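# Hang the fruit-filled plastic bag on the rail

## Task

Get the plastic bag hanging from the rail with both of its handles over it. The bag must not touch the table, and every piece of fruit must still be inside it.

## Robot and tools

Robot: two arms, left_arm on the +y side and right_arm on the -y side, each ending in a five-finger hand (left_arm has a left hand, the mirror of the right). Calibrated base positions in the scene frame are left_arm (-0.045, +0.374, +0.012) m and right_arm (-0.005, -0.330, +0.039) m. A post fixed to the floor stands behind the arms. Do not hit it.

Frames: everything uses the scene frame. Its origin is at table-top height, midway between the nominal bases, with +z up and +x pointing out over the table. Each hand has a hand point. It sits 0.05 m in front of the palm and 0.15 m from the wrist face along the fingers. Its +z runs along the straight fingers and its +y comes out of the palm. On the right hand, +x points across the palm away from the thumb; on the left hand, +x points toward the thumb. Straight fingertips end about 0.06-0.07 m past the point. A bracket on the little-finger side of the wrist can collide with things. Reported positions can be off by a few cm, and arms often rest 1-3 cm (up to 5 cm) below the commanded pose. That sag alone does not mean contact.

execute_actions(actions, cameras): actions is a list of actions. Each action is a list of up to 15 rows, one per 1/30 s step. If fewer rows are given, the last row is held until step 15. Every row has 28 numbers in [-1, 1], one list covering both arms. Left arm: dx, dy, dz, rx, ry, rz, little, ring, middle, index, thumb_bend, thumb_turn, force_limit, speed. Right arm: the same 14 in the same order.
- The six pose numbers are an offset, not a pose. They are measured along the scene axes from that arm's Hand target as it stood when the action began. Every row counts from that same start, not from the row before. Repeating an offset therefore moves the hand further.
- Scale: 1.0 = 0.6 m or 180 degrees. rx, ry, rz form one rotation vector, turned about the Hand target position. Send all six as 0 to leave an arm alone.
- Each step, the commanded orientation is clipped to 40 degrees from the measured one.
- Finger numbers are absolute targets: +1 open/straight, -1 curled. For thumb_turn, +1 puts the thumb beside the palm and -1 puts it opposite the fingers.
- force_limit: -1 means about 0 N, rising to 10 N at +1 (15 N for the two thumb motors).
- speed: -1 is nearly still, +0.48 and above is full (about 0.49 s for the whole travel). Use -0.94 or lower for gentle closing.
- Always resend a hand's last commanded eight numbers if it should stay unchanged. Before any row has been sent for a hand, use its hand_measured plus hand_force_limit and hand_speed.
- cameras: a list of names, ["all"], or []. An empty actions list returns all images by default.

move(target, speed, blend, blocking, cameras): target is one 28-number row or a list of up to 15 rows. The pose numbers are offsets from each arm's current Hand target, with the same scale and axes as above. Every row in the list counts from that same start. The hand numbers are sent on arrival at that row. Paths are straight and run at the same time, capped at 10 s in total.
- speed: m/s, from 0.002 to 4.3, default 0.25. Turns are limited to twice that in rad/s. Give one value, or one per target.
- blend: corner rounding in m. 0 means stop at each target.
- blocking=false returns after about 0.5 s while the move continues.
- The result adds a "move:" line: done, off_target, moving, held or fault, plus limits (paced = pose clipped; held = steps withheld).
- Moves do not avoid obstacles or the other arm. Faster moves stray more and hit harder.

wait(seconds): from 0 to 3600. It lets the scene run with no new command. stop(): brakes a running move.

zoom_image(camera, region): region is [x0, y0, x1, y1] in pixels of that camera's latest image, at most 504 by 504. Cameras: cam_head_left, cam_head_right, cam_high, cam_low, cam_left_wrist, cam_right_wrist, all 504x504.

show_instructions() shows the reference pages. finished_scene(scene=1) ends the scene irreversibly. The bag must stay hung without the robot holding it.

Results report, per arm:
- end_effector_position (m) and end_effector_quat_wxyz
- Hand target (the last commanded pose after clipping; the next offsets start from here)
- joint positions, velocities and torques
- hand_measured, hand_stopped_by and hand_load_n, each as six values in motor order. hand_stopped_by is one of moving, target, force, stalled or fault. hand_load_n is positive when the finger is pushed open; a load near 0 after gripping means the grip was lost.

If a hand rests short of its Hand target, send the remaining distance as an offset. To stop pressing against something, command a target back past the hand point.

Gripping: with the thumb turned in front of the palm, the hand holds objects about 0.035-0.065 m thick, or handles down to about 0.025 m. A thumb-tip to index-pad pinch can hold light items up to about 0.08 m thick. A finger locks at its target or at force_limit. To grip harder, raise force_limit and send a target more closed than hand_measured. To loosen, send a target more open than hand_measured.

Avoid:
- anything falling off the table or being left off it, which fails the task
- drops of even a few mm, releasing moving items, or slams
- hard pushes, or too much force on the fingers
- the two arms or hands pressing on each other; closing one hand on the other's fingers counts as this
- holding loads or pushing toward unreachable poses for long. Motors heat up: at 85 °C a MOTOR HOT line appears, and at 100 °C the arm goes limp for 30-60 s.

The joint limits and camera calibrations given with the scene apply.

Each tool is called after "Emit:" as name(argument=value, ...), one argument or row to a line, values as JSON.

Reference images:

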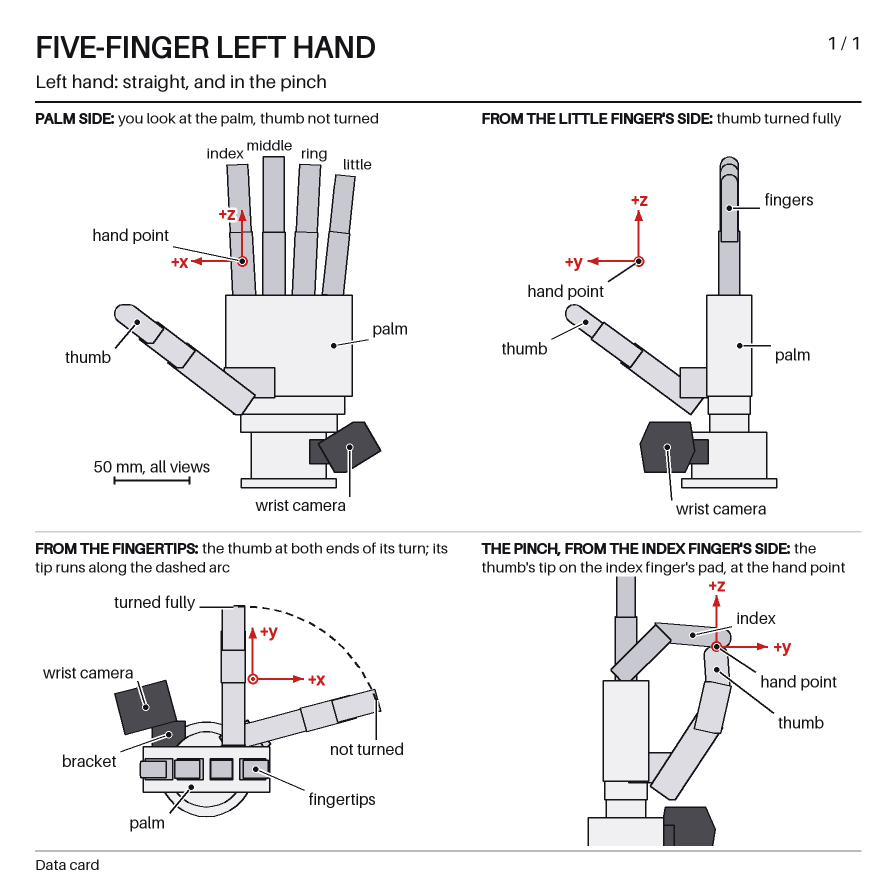

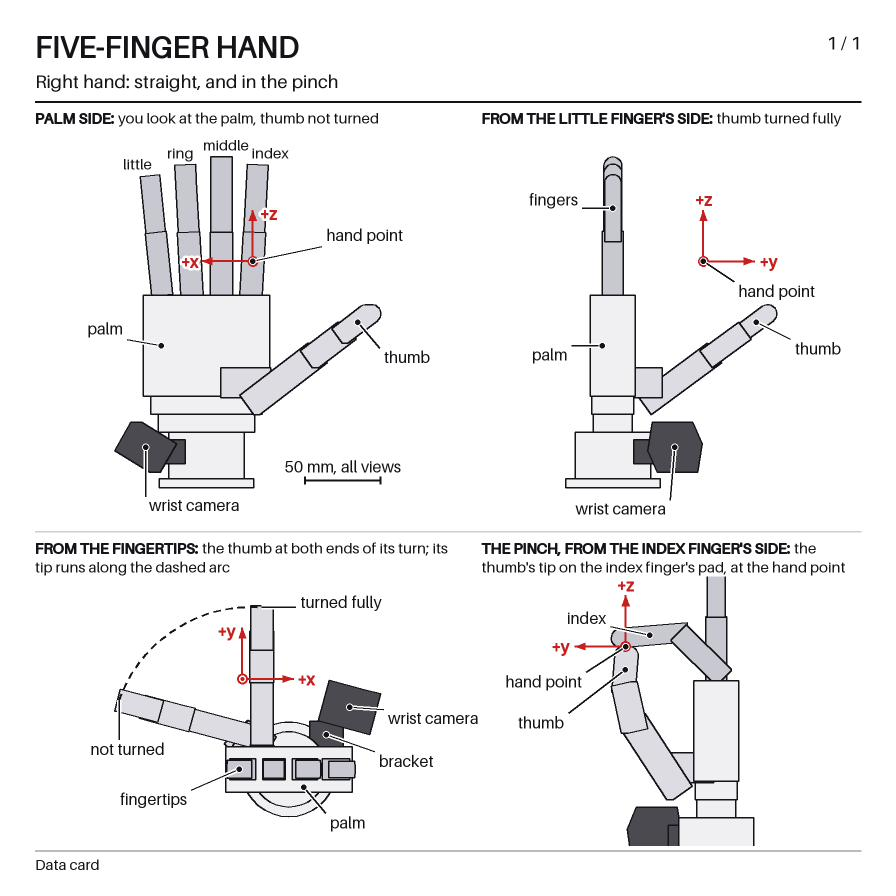

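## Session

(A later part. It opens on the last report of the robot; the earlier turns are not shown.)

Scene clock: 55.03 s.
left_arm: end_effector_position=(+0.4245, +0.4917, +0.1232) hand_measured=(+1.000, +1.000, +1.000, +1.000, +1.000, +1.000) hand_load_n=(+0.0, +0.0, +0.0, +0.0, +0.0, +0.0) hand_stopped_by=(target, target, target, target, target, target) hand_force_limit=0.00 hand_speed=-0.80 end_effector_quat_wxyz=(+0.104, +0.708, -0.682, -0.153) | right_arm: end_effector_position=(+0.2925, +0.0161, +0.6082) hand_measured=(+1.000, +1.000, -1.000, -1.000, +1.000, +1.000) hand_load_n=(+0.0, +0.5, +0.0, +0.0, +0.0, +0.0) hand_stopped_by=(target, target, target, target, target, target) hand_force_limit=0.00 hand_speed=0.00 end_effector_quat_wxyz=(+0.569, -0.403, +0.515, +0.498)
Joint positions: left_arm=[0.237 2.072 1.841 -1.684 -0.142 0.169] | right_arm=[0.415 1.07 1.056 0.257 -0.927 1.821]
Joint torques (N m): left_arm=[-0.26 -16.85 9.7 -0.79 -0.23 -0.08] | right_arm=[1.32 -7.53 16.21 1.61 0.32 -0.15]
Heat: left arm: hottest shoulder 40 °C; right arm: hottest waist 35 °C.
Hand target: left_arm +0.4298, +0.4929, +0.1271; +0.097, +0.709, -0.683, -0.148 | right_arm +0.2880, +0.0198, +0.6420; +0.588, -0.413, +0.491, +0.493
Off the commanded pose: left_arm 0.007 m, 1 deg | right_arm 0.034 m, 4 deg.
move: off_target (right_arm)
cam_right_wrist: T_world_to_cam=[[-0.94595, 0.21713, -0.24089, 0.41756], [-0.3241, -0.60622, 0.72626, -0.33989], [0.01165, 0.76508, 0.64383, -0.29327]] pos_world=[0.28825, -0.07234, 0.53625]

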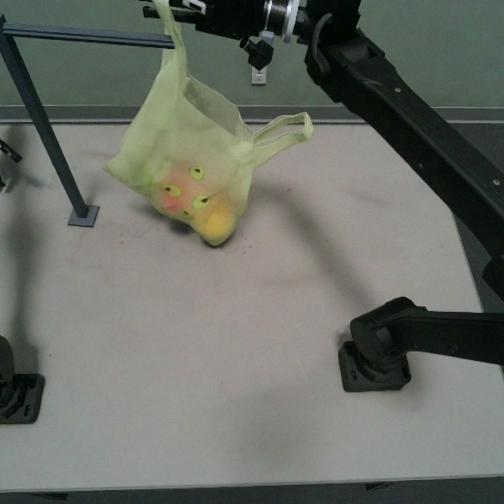

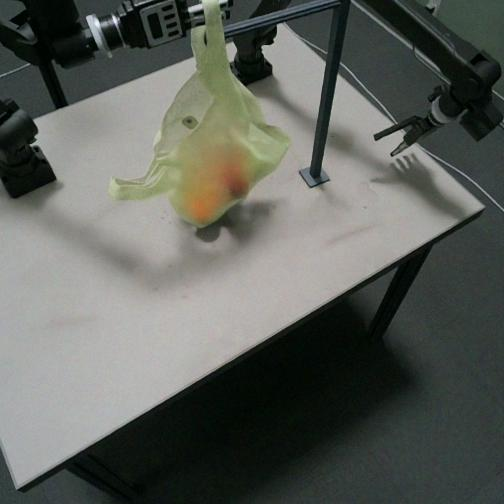

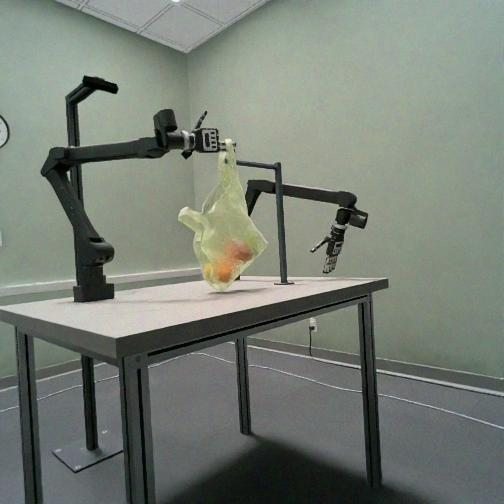

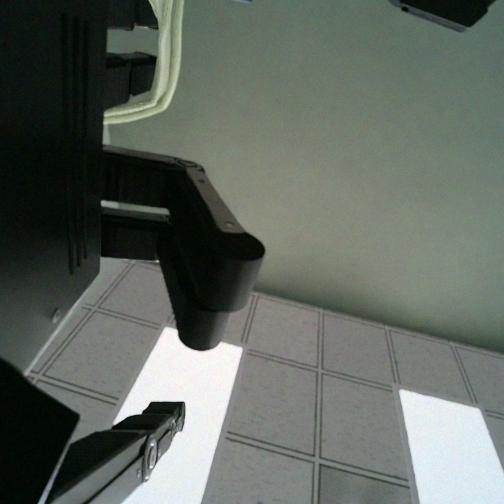

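Emit:
move(
  target=[
    [0,0,0,0,0,0,1,1,1,1,1,1,0,-0.8, 0.01,-0.065,0.0,0,0,0.0,0.5,1,-1,-1,1,1,0,-0.5],
  ],
  speed=0.05,
  cameras=["cam_head_left","cam_high","cam_low","cam_right_wrist"],
)

Emit:
zoom_image(
  camera="cam_head_left",
  region=[120, 0, 270, 150],
)

Emit:
zoom_image(
  camera="cam_high",
  region=[120, 0, 300, 180],
)

Emit:
zoom_image(
  camera="cam_right_wrist",
  region=[50, 0, 350, 300],
)

Scene clock: 56.93 s.
left_arm: end_effector_position=(+0.4245, +0.4917, +0.1232) hand_measured=(+1.000, +1.000, +1.000, +1.000, +1.000, +1.000) hand_load_n=(+0.0, +0.0, +0.0, +0.0, +0.0, +0.0) hand_stopped_by=(target, target, target, target, target, target) hand_force_limit=0.00 hand_speed=-0.80 end_effector_quat_wxyz=(+0.104, +0.708, -0.682, -0.153) | right_arm: end_effector_position=(+0.3031, -0.0119, +0.6071) hand_measured=(+0.500, +1.000, -1.000, -1.000, +1.000, +1.000) hand_load_n=(+0.0, +0.0, +0.0, +0.0, +0.0, +0.0) hand_stopped_by=(target, target, target, target, target, target) hand_force_limit=0.00 hand_speed=-0.50 end_effector_quat_wxyz=(+0.560, -0.405, +0.520, +0.501)
Joint positions: left_arm=[0.237 2.072 1.841 -1.684 -0.142 0.169] | right_arm=[0.328 1.07 1.056 0.267 -1.022 1.855]
Joint torques (N m): left_arm=[-0.26 -16.85 9.7 -0.79 -0.23 -0.09] | right_arm=[-0.09 -9.05 14.12 3.04 0.04 0.04]
Heat: left arm: hottest shoulder 40 °C; right arm: hottest waist 35 °C.
Hand target: left_arm +0.4298, +0.4929, +0.1271; +0.097, +0.709, -0.683, -0.148 | right_arm +0.2940, -0.0192, +0.6421; +0.588, -0.413, +0.491, +0.493
Off the commanded pose: left_arm 0.007 m, 1 deg | right_arm 0.037 m, 5 deg.
move: off_target (right_arm)
cam_right_wrist: T_world_to_cam=[[-0.95159, 0.20483, -0.22917, 0.42796], [-0.30708, -0.60113, 0.7378, -0.36467], [0.01336, 0.77245, 0.63493, -0.26633]] pos_world=[0.29882, -0.10114, 0.53623]

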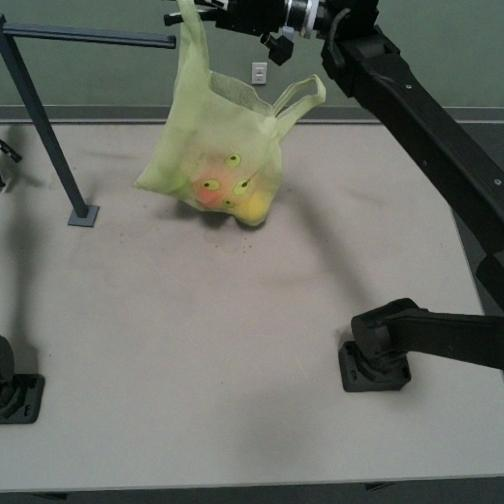

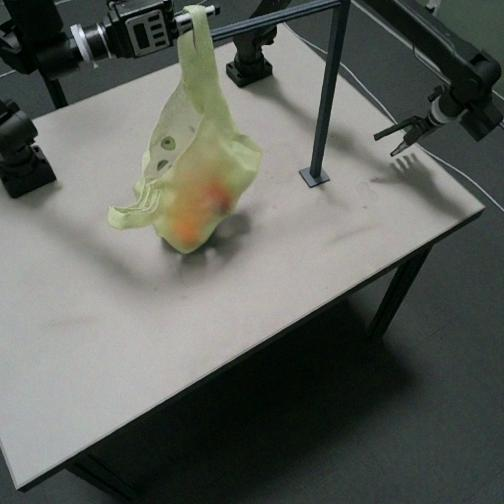

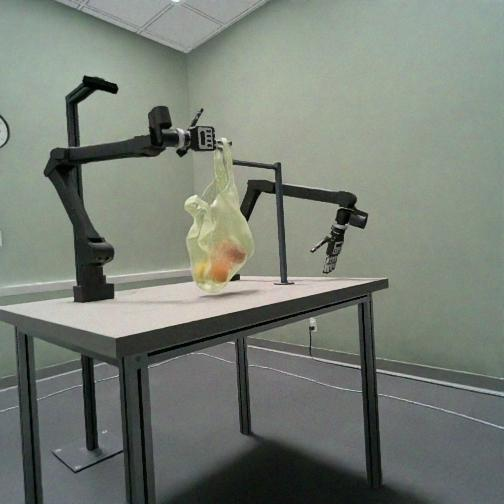

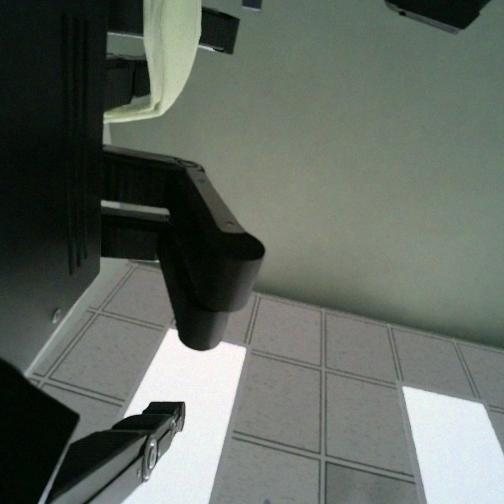

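Scaled by 3.360 from the camera's image (finer frame: 720x720).

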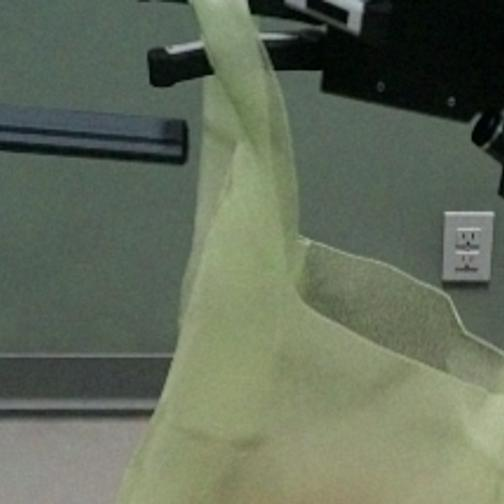

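Scaled by 2.800 from the camera's image (finer frame: 720x720).

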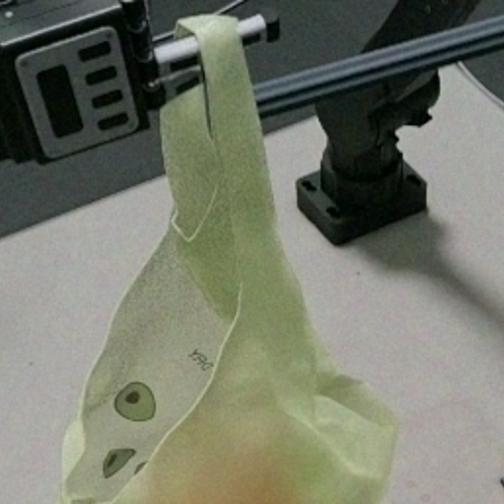

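Scaled by 1.680 from the camera's image (finer frame: 720x720).

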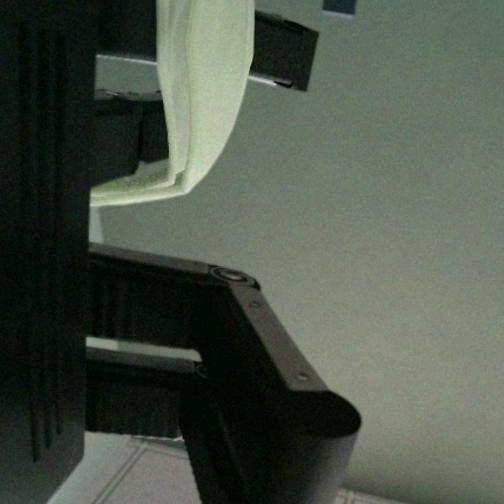

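Emit:
wait(
  seconds=1.5,
  cameras=["cam_head_left","cam_high","cam_low"],
)

Emit:
zoom_image(
  camera="cam_head_left",
  region=[100, 0, 350, 250],
)

Emit:
zoom_image(
  camera="cam_high",
  region=[80, 0, 350, 270],
)

Emit:
zoom_image(
  camera="cam_low",
  region=[120, 100, 330, 310],
)

Scene clock: 58.73 s.
left_arm: end_effector_position=(+0.4245, +0.4917, +0.1232) hand_measured=(+1.000, +1.000, +1.000, +1.000, +1.000, +1.000) hand_load_n=(+0.0, +0.0, +0.0, +0.0, +0.0, +0.0) hand_stopped_by=(target, target, target, target, target, target) hand_force_limit=0.00 hand_speed=-0.80 end_effector_quat_wxyz=(+0.104, +0.708, -0.682, -0.153) | right_arm: end_effector_position=(+0.3030, -0.0119, +0.6071) hand_measured=(+0.500, +1.000, -1.000, -1.000, +1.000, +1.000) hand_load_n=(+0.0, +0.0, +0.0, +0.0, +0.0, +0.0) hand_stopped_by=(target, target, target, target, target, target) hand_force_limit=0.00 hand_speed=-0.50 end_effector_quat_wxyz=(+0.560, -0.405, +0.520, +0.502)
Joint positions: left_arm=[0.237 2.072 1.841 -1.684 -0.142 0.169] | right_arm=[0.328 1.07 1.056 0.267 -1.023 1.856]
Joint torques (N m): left_arm=[-0.21 -16.85 9.7 -0.8 -0.23 -0.09] | right_arm=[-0.03 -9 14.12 3.02 0.07 0.03]
Heat: left arm: hottest shoulder 40 °C; right arm: hottest waist 35 °C.
Hand target: left_arm +0.4298, +0.4929, +0.1271; +0.097, +0.709, -0.683, -0.148 | right_arm +0.2940, -0.0192, +0.6421; +0.588, -0.413, +0.491, +0.493
Off the commanded pose: left_arm 0.007 m, 1 deg | right_arm 0.037 m, 5 deg.
wait: 1.50 s; at rest from the start

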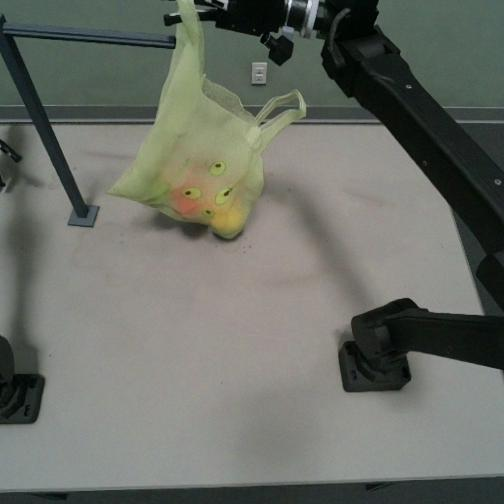

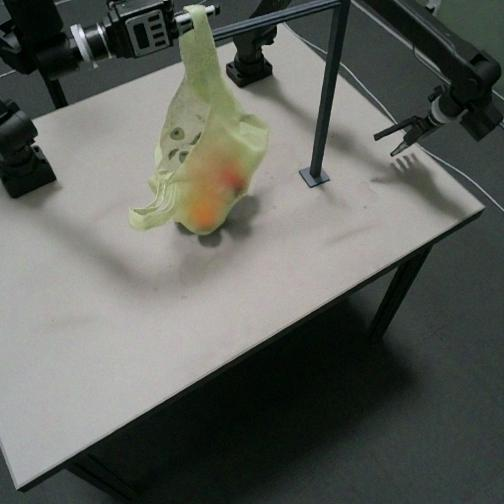

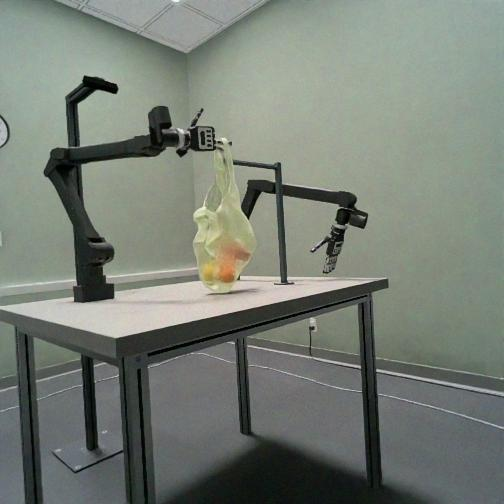

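Scaled by 2.016 from the camera's image (finer frame: 720x720).

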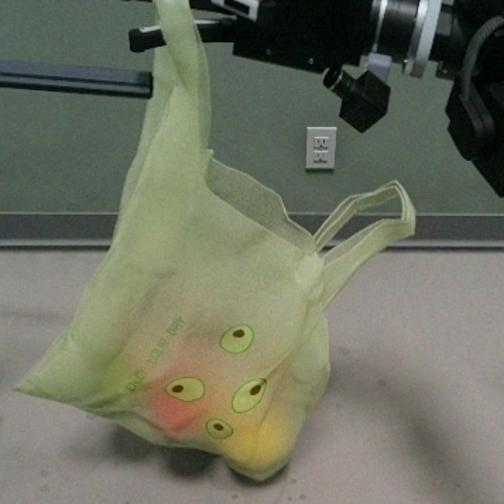

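Scaled by 1.867 from the camera's image (finer frame: 720x720).

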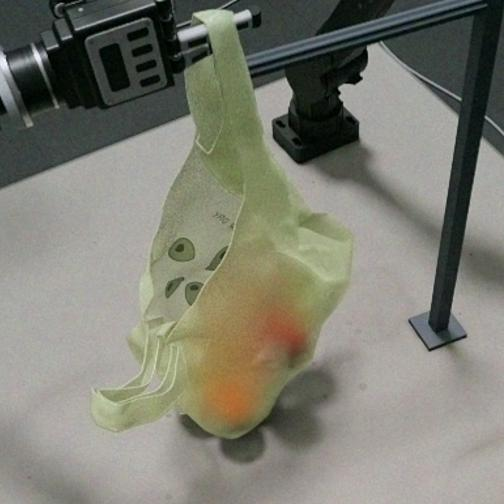

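Scaled by 2.400 from the camera's image (finer frame: 720x720).

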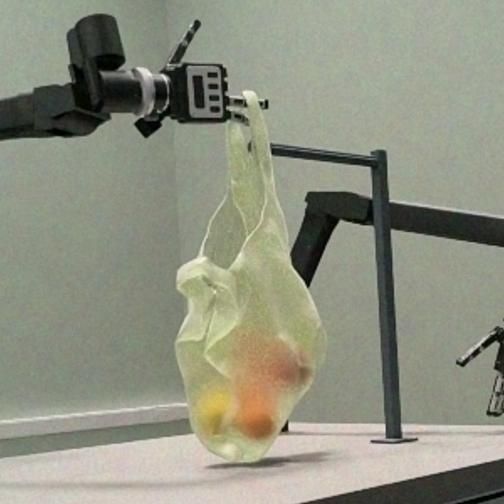

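Emit:
wait(
  seconds=4,
  cameras=["cam_head_left","cam_high","cam_low"],
)

Emit:
zoom_image(
  camera="cam_head_left",
  region=[120, 0, 270, 150],
)

Emit:
zoom_image(
  camera="cam_high",
  region=[120, 0, 300, 180],
)

Emit:
zoom_image(
  camera="cam_low",
  region=[170, 100, 300, 230],
)

Scene clock: 62.83 s.
left_arm: end_effector_position=(+0.4245, +0.4917, +0.1232) hand_measured=(+1.000, +1.000, +1.000, +1.000, +1.000, +1.000) hand_load_n=(+0.0, +0.0, +0.0, +0.0, +0.0, +0.0) hand_stopped_by=(target, target, target, target, target, target) hand_force_limit=0.00 hand_speed=-0.80 end_effector_quat_wxyz=(+0.104, +0.708, -0.682, -0.153) | right_arm: end_effector_position=(+0.3030, -0.0119, +0.6071) hand_measured=(+0.500, +1.000, -1.000, -1.000, +1.000, +1.000) hand_load_n=(+0.5, +0.0, +0.0, +0.0, +0.0, +0.0) hand_stopped_by=(target, target, target, target, target, target) hand_force_limit=0.00 hand_speed=-0.50 end_effector_quat_wxyz=(+0.560, -0.405, +0.520, +0.502)
Joint positions: left_arm=[0.237 2.072 1.841 -1.684 -0.142 0.169] | right_arm=[0.328 1.07 1.056 0.267 -1.023 1.856]
Joint torques (N m): left_arm=[-0.21 -16.85 9.7 -0.8 -0.23 -0.09] | right_arm=[-0.09 -9.05 14.13 3.03 0.07 0.03]
Heat: left arm: hottest shoulder 40 °C; right arm: hottest waist 35 °C.
Hand target: left_arm +0.4298, +0.4929, +0.1271; +0.097, +0.709, -0.683, -0.148 | right_arm +0.2940, -0.0192, +0.6421; +0.588, -0.413, +0.491, +0.493
Off the commanded pose: left_arm 0.007 m, 1 deg | right_arm 0.037 m, 5 deg.
wait: 4.00 s; at rest by 0.07 s

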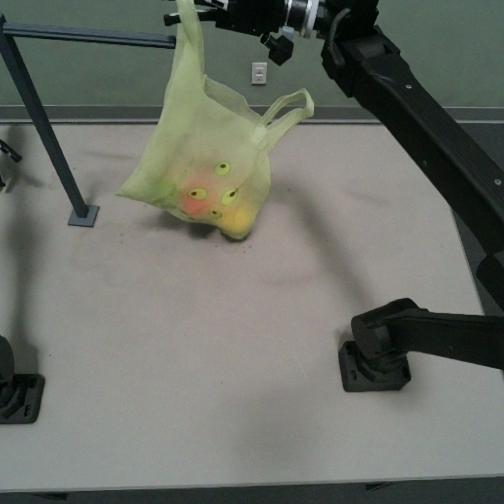

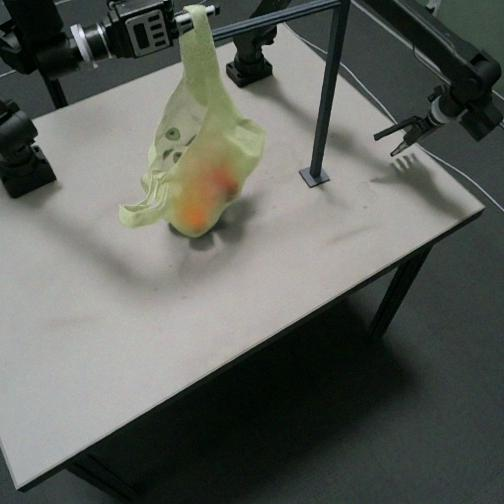

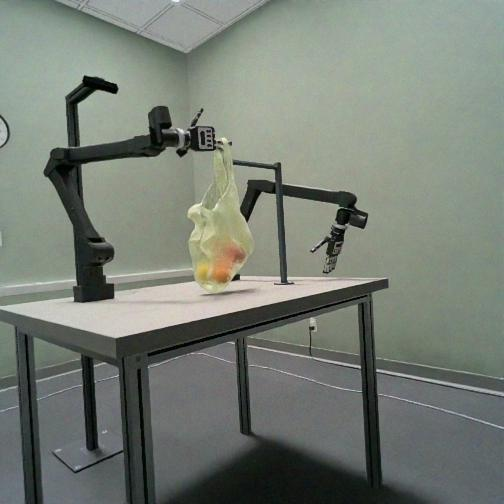

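Scaled by 3.360 from the camera's image (finer frame: 720x720).

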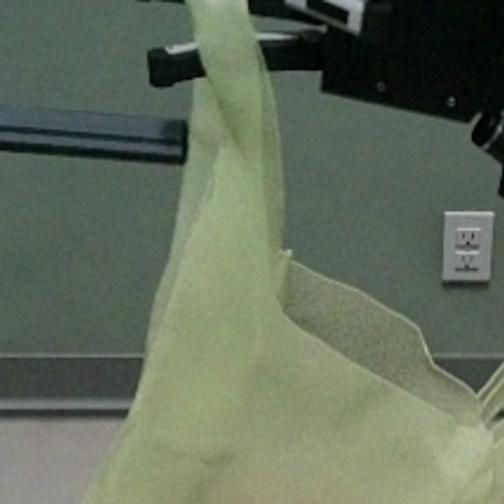

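Scaled by 2.800 from the camera's image (finer frame: 720x720).

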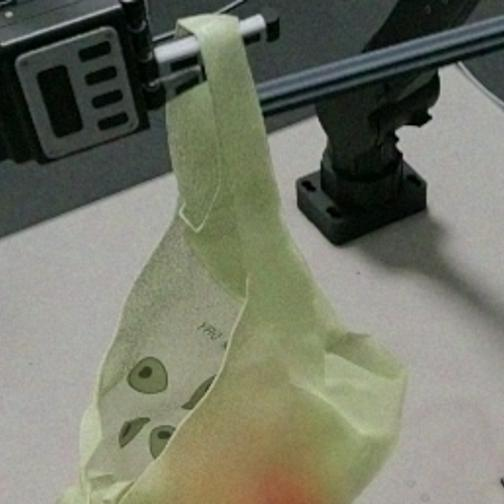

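Scaled by 3.877 from the camera's image (finer frame: 720x720).

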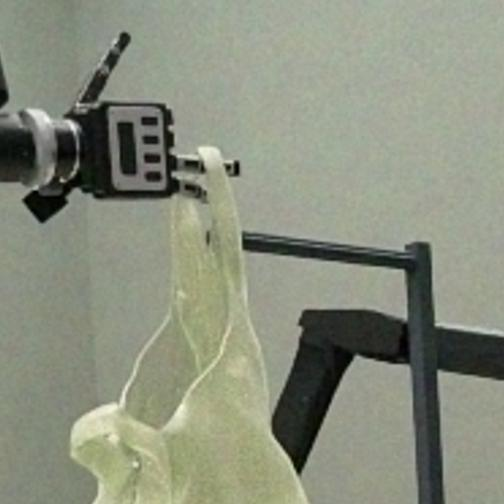

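Emit:
move(
  target=[
    [0,0,0,0,0,0,1,1,1,1,1,1,0,-0.8, -0.012,0.04,0.0,0,0,0.0,0.5,1,-1,-1,1,1,0,-0.5],
  ],
  speed=0.04,
  cameras=["cam_head_left","cam_high","cam_low"],
)

Emit:
zoom_image(
  camera="cam_head_left",
  region=[120, 0, 270, 150],
)

Emit:
zoom_image(
  camera="cam_high",
  region=[120, 0, 300, 180],
)

Emit:
zoom_image(
  camera="cam_low",
  region=[170, 100, 300, 230],
)

Scene clock: 64.17 s.
left_arm: end_effector_position=(+0.4245, +0.4917, +0.1232) hand_measured=(+1.000, +1.000, +1.000, +1.000, +1.000, +1.000) hand_load_n=(+0.0, +0.0, +0.0, +0.0, +0.0, +0.0) hand_stopped_by=(target, target, target, target, target, target) hand_force_limit=0.00 hand_speed=-0.80 end_effector_quat_wxyz=(+0.104, +0.708, -0.682, -0.153) | right_arm: end_effector_position=(+0.2976, +0.0045, +0.6090) hand_measured=(+0.500, +1.000, -1.000, -1.000, +1.000, +1.000) hand_load_n=(+0.0, +0.0, +0.0, +0.0, +0.0, +0.0) hand_stopped_by=(target, target, target, target, target, target) hand_force_limit=0.00 hand_speed=-0.50 end_effector_quat_wxyz=(+0.567, -0.402, +0.516, +0.499)
Joint positions: left_arm=[0.237 2.072 1.841 -1.684 -0.142 0.169] | right_arm=[0.379 1.07 1.056 0.267 -0.962 1.839]
Joint torques (N m): left_arm=[-0.26 -16.85 9.7 -0.77 -0.23 -0.09] | right_arm=[1.26 -8.82 14.91 1.58 0.34 -0.16]
Heat: left arm: hottest shoulder 40 °C; right arm: hottest waist 35 °C.
Hand target: left_arm +0.4298, +0.4929, +0.1271; +0.097, +0.709, -0.683, -0.148 | right_arm +0.2868, +0.0047, +0.6421; +0.588, -0.413, +0.491, +0.493
Off the commanded pose: left_arm 0.007 m, 1 deg | right_arm 0.035 m, 4 deg.
move: off_target (right_arm)

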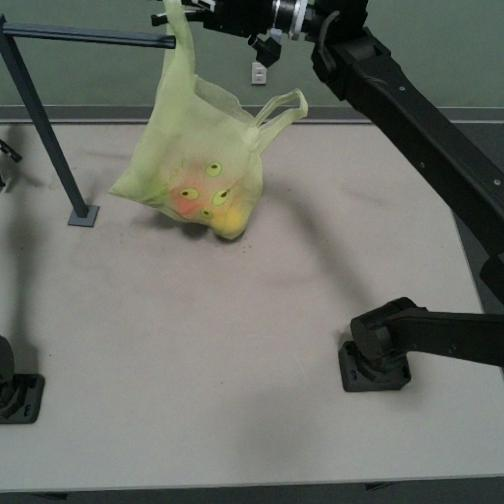

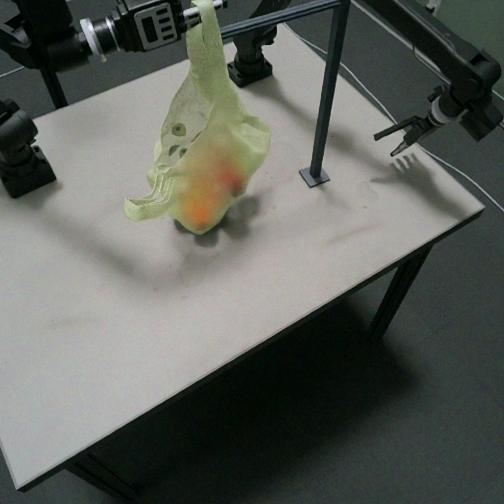

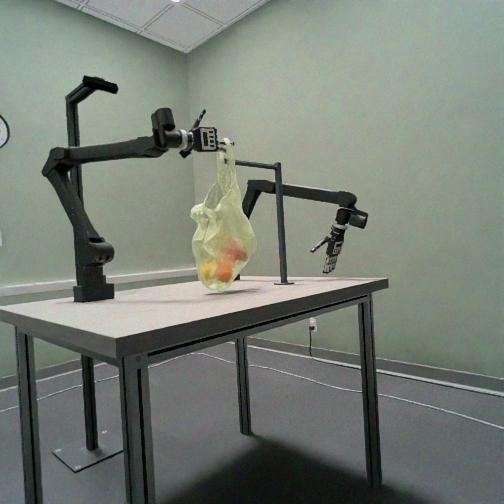

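Scaled by 3.360 from the camera's image (finer frame: 720x720).

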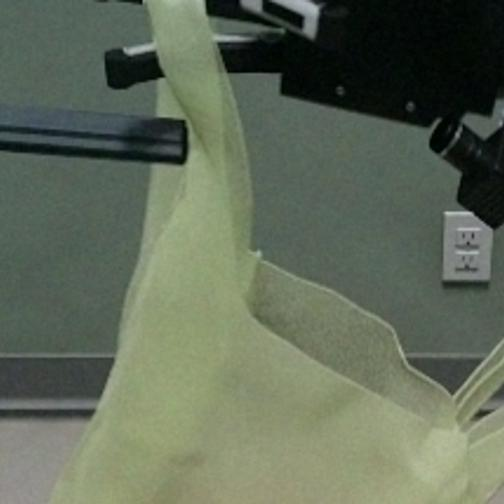

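Scaled by 2.800 from the camera's image (finer frame: 720x720).

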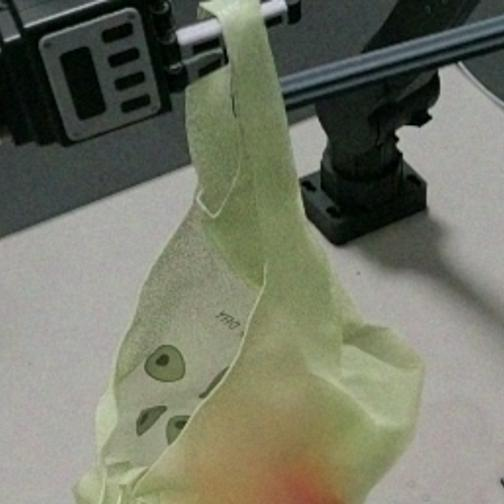

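Scaled by 3.877 from the camera's image (finer frame: 720x720).

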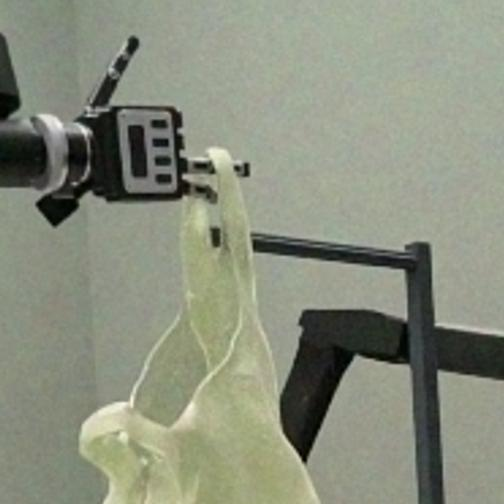

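Emit:
move(
  target=[
    [0,0,0,0,0,0,1,1,1,1,1,1,0,-0.8, 0.0,-0.13,0.0,0,0,0.0,0.5,1,-1,-1,1,1,0,-0.5],
  ],
  speed=0.06,
)

Emit:
wait(
  seconds=3,
  cameras=["cam_head_left","cam_high","cam_low","cam_right_wrist"],
)

Emit:
zoom_image(
  camera="cam_head_left",
  region=[120, 0, 320, 200],
)

Emit:
zoom_image(
  camera="cam_high",
  region=[80, 0, 300, 220],
)

Emit:
zoom_image(
  camera="cam_low",
  region=[150, 100, 300, 250],
)

Emit:
zoom_image(
  camera="cam_right_wrist",
  region=[50, 0, 350, 300],
)

Scene clock: 66.57 s.
left_arm: end_effector_position=(+0.4245, +0.4917, +0.1232) hand_measured=(+1.000, +1.000, +1.000, +1.000, +1.000, +1.000) hand_load_n=(+0.0, +0.0, +0.0, +0.0, +0.0, +0.0) hand_stopped_by=(target, target, target, target, target, target) hand_force_limit=0.00 hand_speed=-0.80 end_effector_quat_wxyz=(+0.104, +0.708, -0.682, -0.153) | right_arm: end_effector_position=(+0.2960, -0.0680, +0.6324) hand_measured=(+0.500, +1.000, -1.000, -1.000, +1.000, +1.000) hand_load_n=(+0.0, +0.0, +0.0, +0.0, +0.0, +0.0) hand_stopped_by=(target, target, target, target, target, target) hand_force_limit=0.00 hand_speed=-0.50 end_effector_quat_wxyz=(+0.575, -0.409, +0.503, +0.499)
Joint positions: left_arm=[0.237 2.072 1.841 -1.684 -0.142 0.169] | right_arm=[0.179 1.027 1.056 0.383 -1.161 1.983]
Joint torques (N m): left_arm=[-0.21 -16.85 9.68 -0.8 -0.23 -0.08] | right_arm=[-0.03 -8.59 9.69 2.7 0.28 0.04]
Heat: left arm: hottest shoulder 40 °C; right arm: hottest waist 35 °C.
Hand target: left_arm +0.4298, +0.4929, +0.1271; +0.097, +0.709, -0.683, -0.148 | right_arm +0.2867, -0.0733, +0.6421; +0.588, -0.413, +0.491, +0.493
Off the commanded pose: left_arm 0.007 m, 1 deg | right_arm 0.014 m, 2 deg.
move: off_target (right_arm)

Scene clock: 69.57 s.
left_arm: end_effector_position=(+0.4245, +0.4917, +0.1232) hand_measured=(+1.000, +1.000, +1.000, +1.000, +1.000, +1.000) hand_load_n=(+0.0, +0.0, +0.0, +0.0, -0.5, +0.0) hand_stopped_by=(target, target, target, target, target, target) hand_force_limit=0.00 hand_speed=-0.80 end_effector_quat_wxyz=(+0.104, +0.708, -0.682, -0.153) | right_arm: end_effector_position=(+0.2960, -0.0680, +0.6325) hand_measured=(+0.500, +1.000, -1.000, -1.000, +1.000, +1.000) hand_load_n=(+0.0, +0.0, +0.0, +0.0, +0.0, +0.0) hand_stopped_by=(target, target, target, target, target, target) hand_force_limit=0.00 hand_speed=-0.50 end_effector_quat_wxyz=(+0.575, -0.409, +0.503, +0.499)
Joint positions: left_arm=[0.237 2.072 1.841 -1.684 -0.142 0.169] | right_arm=[0.179 1.027 1.056 0.383 -1.161 1.983]
Joint torques (N m): left_arm=[-0.26 -16.79 9.7 -0.77 -0.23 -0.09] | right_arm=[0.03 -8.59 9.7 2.7 0.27 0.03]
Heat: left arm: hottest shoulder 40 °C; right arm: hottest waist 35 °C.
Hand target: left_arm +0.4298, +0.4929, +0.1271; +0.097, +0.709, -0.683, -0.148 | right_arm +0.2867, -0.0733, +0.6421; +0.588, -0.413, +0.491, +0.493
Off the commanded pose: left_arm 0.007 m, 1 deg | right_arm 0.014 m, 2 deg.
wait: 3.00 s; at rest by 0.17 s
cam_right_wrist: T_world_to_cam=[[-0.94197, 0.20961, -0.26222, 0.45683], [-0.33546, -0.61779, 0.7112, -0.39528], [-0.01292, 0.75789, 0.65226, -0.24312]] pos_world=[0.29457, -0.15571, 0.55949]

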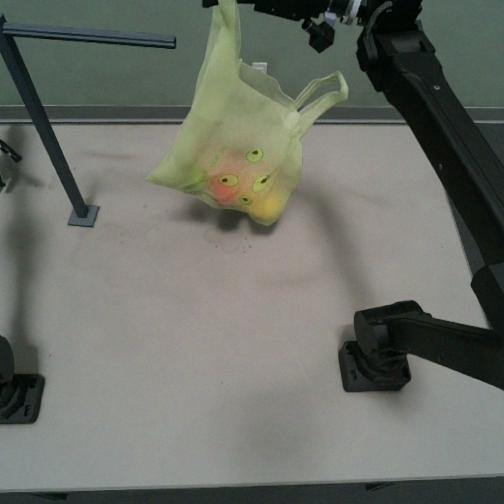

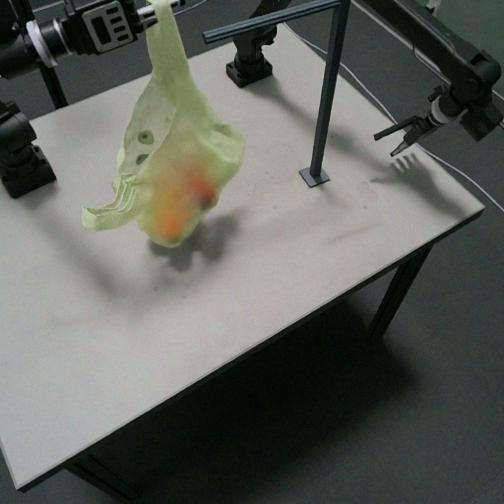

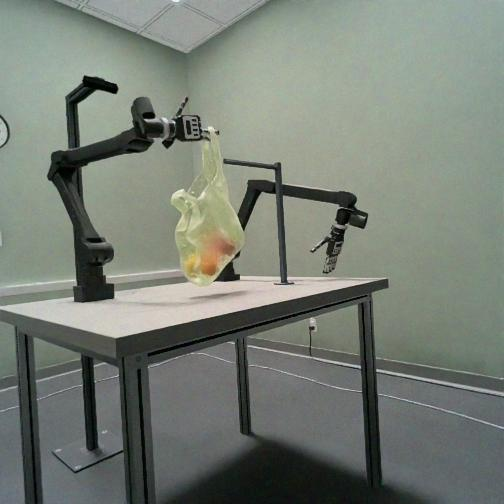

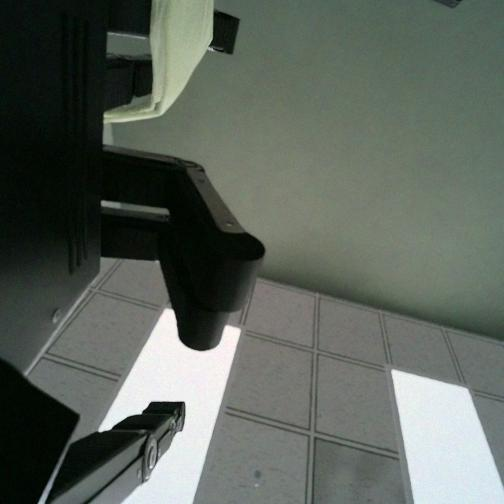

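Scaled by 2.520 from the camera's image (finer frame: 720x720).

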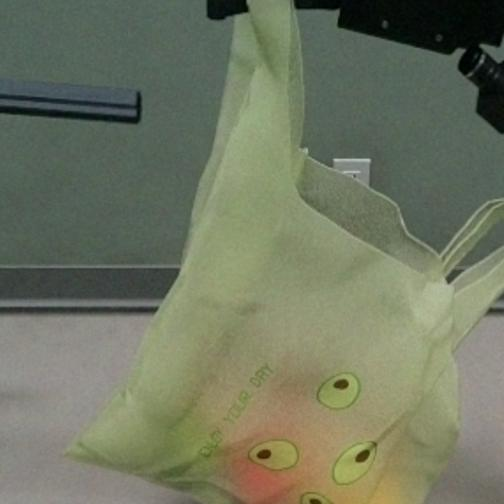

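Scaled by 2.291 from the camera's image (finer frame: 720x720).

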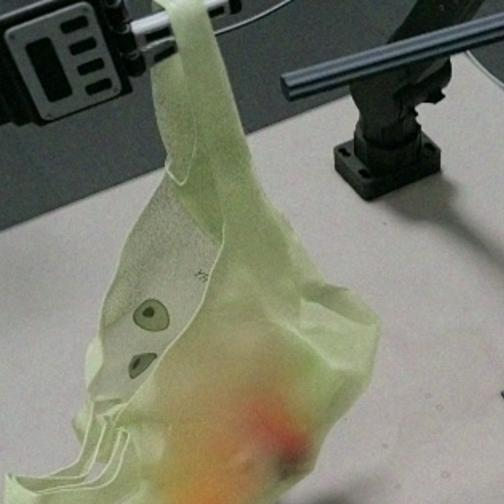

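Scaled by 3.360 from the camera's image (finer frame: 720x720).

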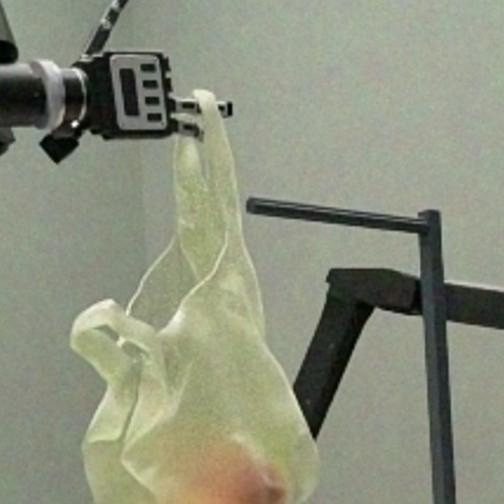

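Scaled by 1.680 from the camera's image (finer frame: 720x720).

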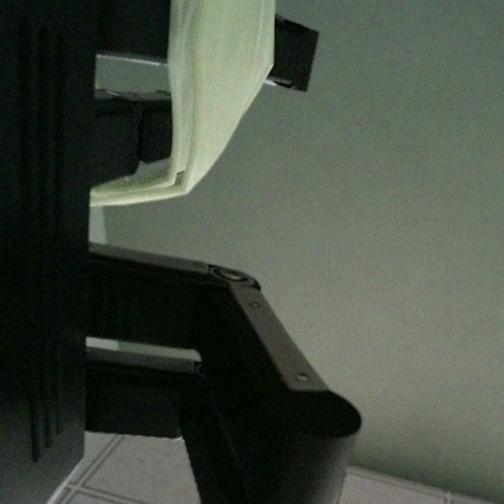

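Emit:
move(
  target=[
    [0,0,0,0,0,0,1,1,1,1,1,1,0,-0.8, 0.01,0.03,0.0,0,0,-0.15,0.5,1,-1,-1,1,1,0,-0.5],
  ],
  speed=0.06,
)

Emit:
wait(
  seconds=2.5,
  cameras=["cam_head_left","cam_high","cam_low","cam_right_wrist"],
)

Emit:
zoom_image(
  camera="cam_head_left",
  region=[120, 0, 320, 200],
)

Emit:
zoom_image(
  camera="cam_high",
  region=[80, 0, 300, 220],
)

Emit:
zoom_image(
  camera="cam_low",
  region=[150, 100, 300, 250],
)

Scene clock: 74.40 s.
left_arm: end_effector_position=(+0.4245, +0.4917, +0.1232) hand_measured=(+1.000, +1.000, +1.000, +1.000, +1.000, +1.000) hand_load_n=(+0.0, +0.0, +0.0, +0.0, +0.0, +0.0) hand_stopped_by=(target, target, target, target, target, target) hand_force_limit=0.00 hand_speed=-0.80 end_effector_quat_wxyz=(+0.104, +0.708, -0.682, -0.153) | right_arm: end_effector_position=(+0.3033, -0.0554, +0.6363) hand_measured=(+0.500, +1.000, -1.000, -1.000, +1.000, +1.000) hand_load_n=(+0.0, +0.0, +0.0, +0.0, +0.0, +0.0) hand_stopped_by=(target, target, target, target, target, target) hand_force_limit=0.00 hand_speed=-0.50 end_effector_quat_wxyz=(+0.681, -0.282, +0.581, +0.344)
Joint positions: left_arm=[0.237 2.072 1.841 -1.684 -0.142 0.169] | right_arm=[0.33 0.811 0.989 0.016 -0.553 1.69]
Joint torques (N m): left_arm=[-0.21 -16.85 9.7 -0.79 -0.23 -0.09] | right_arm=[1.32 -6.42 10.1 1.91 0.22 -0.16]
Heat: left arm: hottest shoulder 40 °C; right arm: hottest waist 35 °C.
Hand target: left_arm +0.4298, +0.4929, +0.1271; +0.097, +0.709, -0.683, -0.148 | right_arm +0.2928, -0.0553, +0.6421; +0.687, -0.287, +0.574, +0.342
Off the commanded pose: left_arm 0.007 m, 1 deg | right_arm 0.012 m, 1 deg.
move: off_target (right_arm)

Scene clock: 76.90 s.
left_arm: end_effector_position=(+0.4245, +0.4917, +0.1232) hand_measured=(+1.000, +1.000, +1.000, +1.000, +1.000, +1.000) hand_load_n=(+0.0, +0.0, +0.0, +0.0, +0.0, +0.0) hand_stopped_by=(target, target, target, target, target, target) hand_force_limit=0.00 hand_speed=-0.80 end_effector_quat_wxyz=(+0.104, +0.708, -0.682, -0.153) | right_arm: end_effector_position=(+0.3033, -0.0553, +0.6362) hand_measured=(+0.500, +1.000, -1.000, -1.000, +1.000, +1.000) hand_load_n=(+0.5, +0.0, +0.0, +0.0, +0.0, +0.0) hand_stopped_by=(target, target, target, target, target, target) hand_force_limit=0.00 hand_speed=-0.50 end_effector_quat_wxyz=(+0.681, -0.282, +0.581, +0.343)
Joint positions: left_arm=[0.237 2.072 1.841 -1.684 -0.142 0.169] | right_arm=[0.33 0.811 0.989 0.016 -0.553 1.689]
Joint torques (N m): left_arm=[-0.26 -16.85 9.69 -0.77 -0.23 -0.09] | right_arm=[1.32 -6.42 10.11 1.89 0.22 -0.17]
Heat: left arm: hottest shoulder 40 °C; right arm: hottest waist 35 °C.
Hand target: left_arm +0.4298, +0.4929, +0.1271; +0.097, +0.709, -0.683, -0.148 | right_arm +0.2928, -0.0552, +0.6421; +0.687, -0.287, +0.574, +0.342
Off the commanded pose: left_arm 0.007 m, 1 deg | right_arm 0.012 m, 1 deg.
wait: 2.50 s; at rest by 0.17 s
cam_right_wrist: T_world_to_cam=[[-0.73315, 0.62058, -0.27816, 0.4316], [-0.59528, -0.38783, 0.70372, -0.29139], [0.32884, 0.68152, 0.65376, -0.3639]] pos_world=[0.26263, -0.13285, 0.56301]

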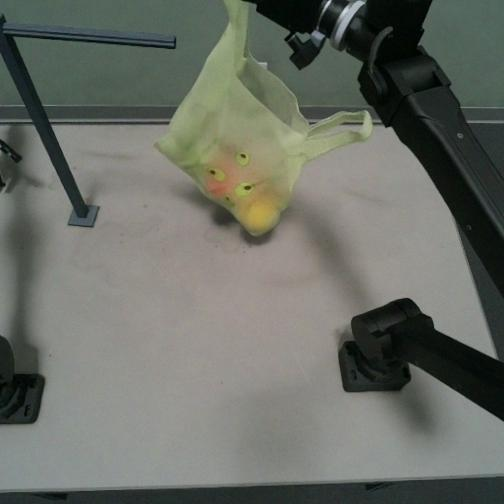

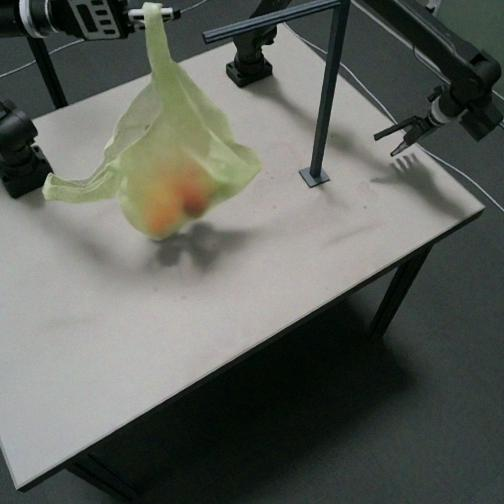

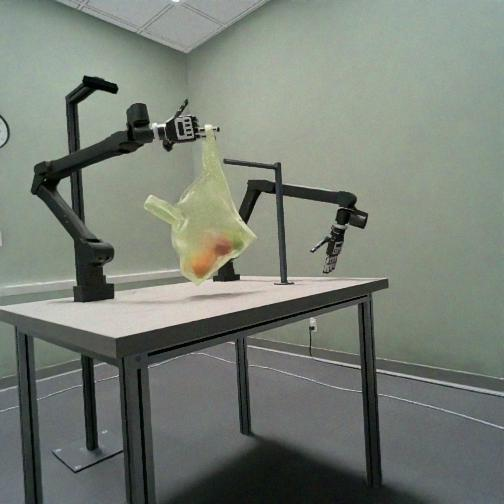

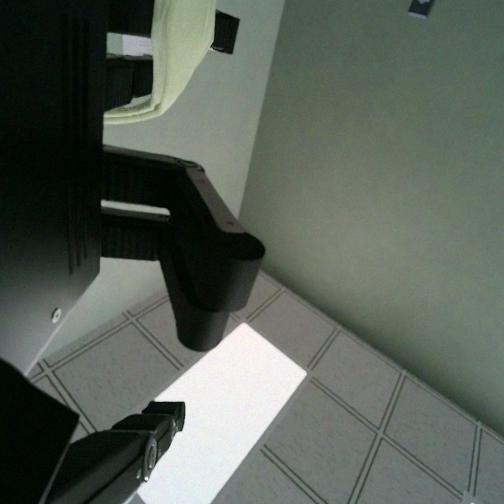

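Scaled by 2.520 from the camera's image (finer frame: 720x720).

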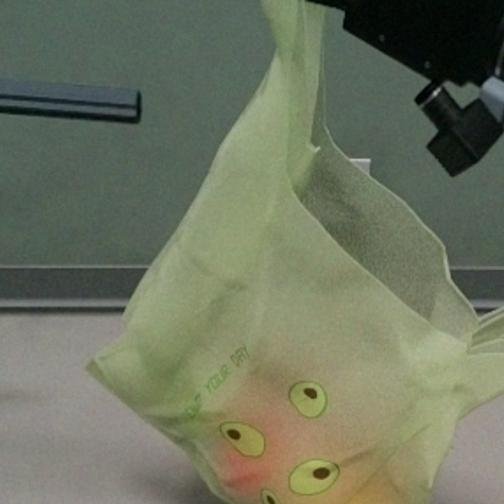

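Scaled by 2.291 from the camera's image (finer frame: 720x720).

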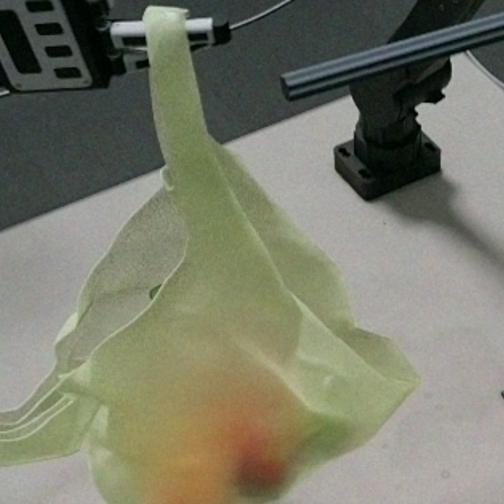

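Scaled by 3.360 from the camera's image (finer frame: 720x720).

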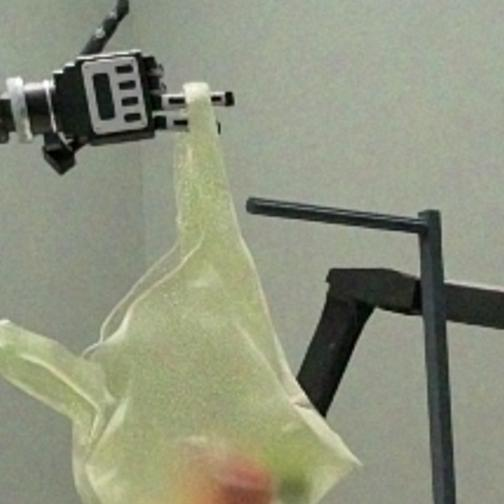

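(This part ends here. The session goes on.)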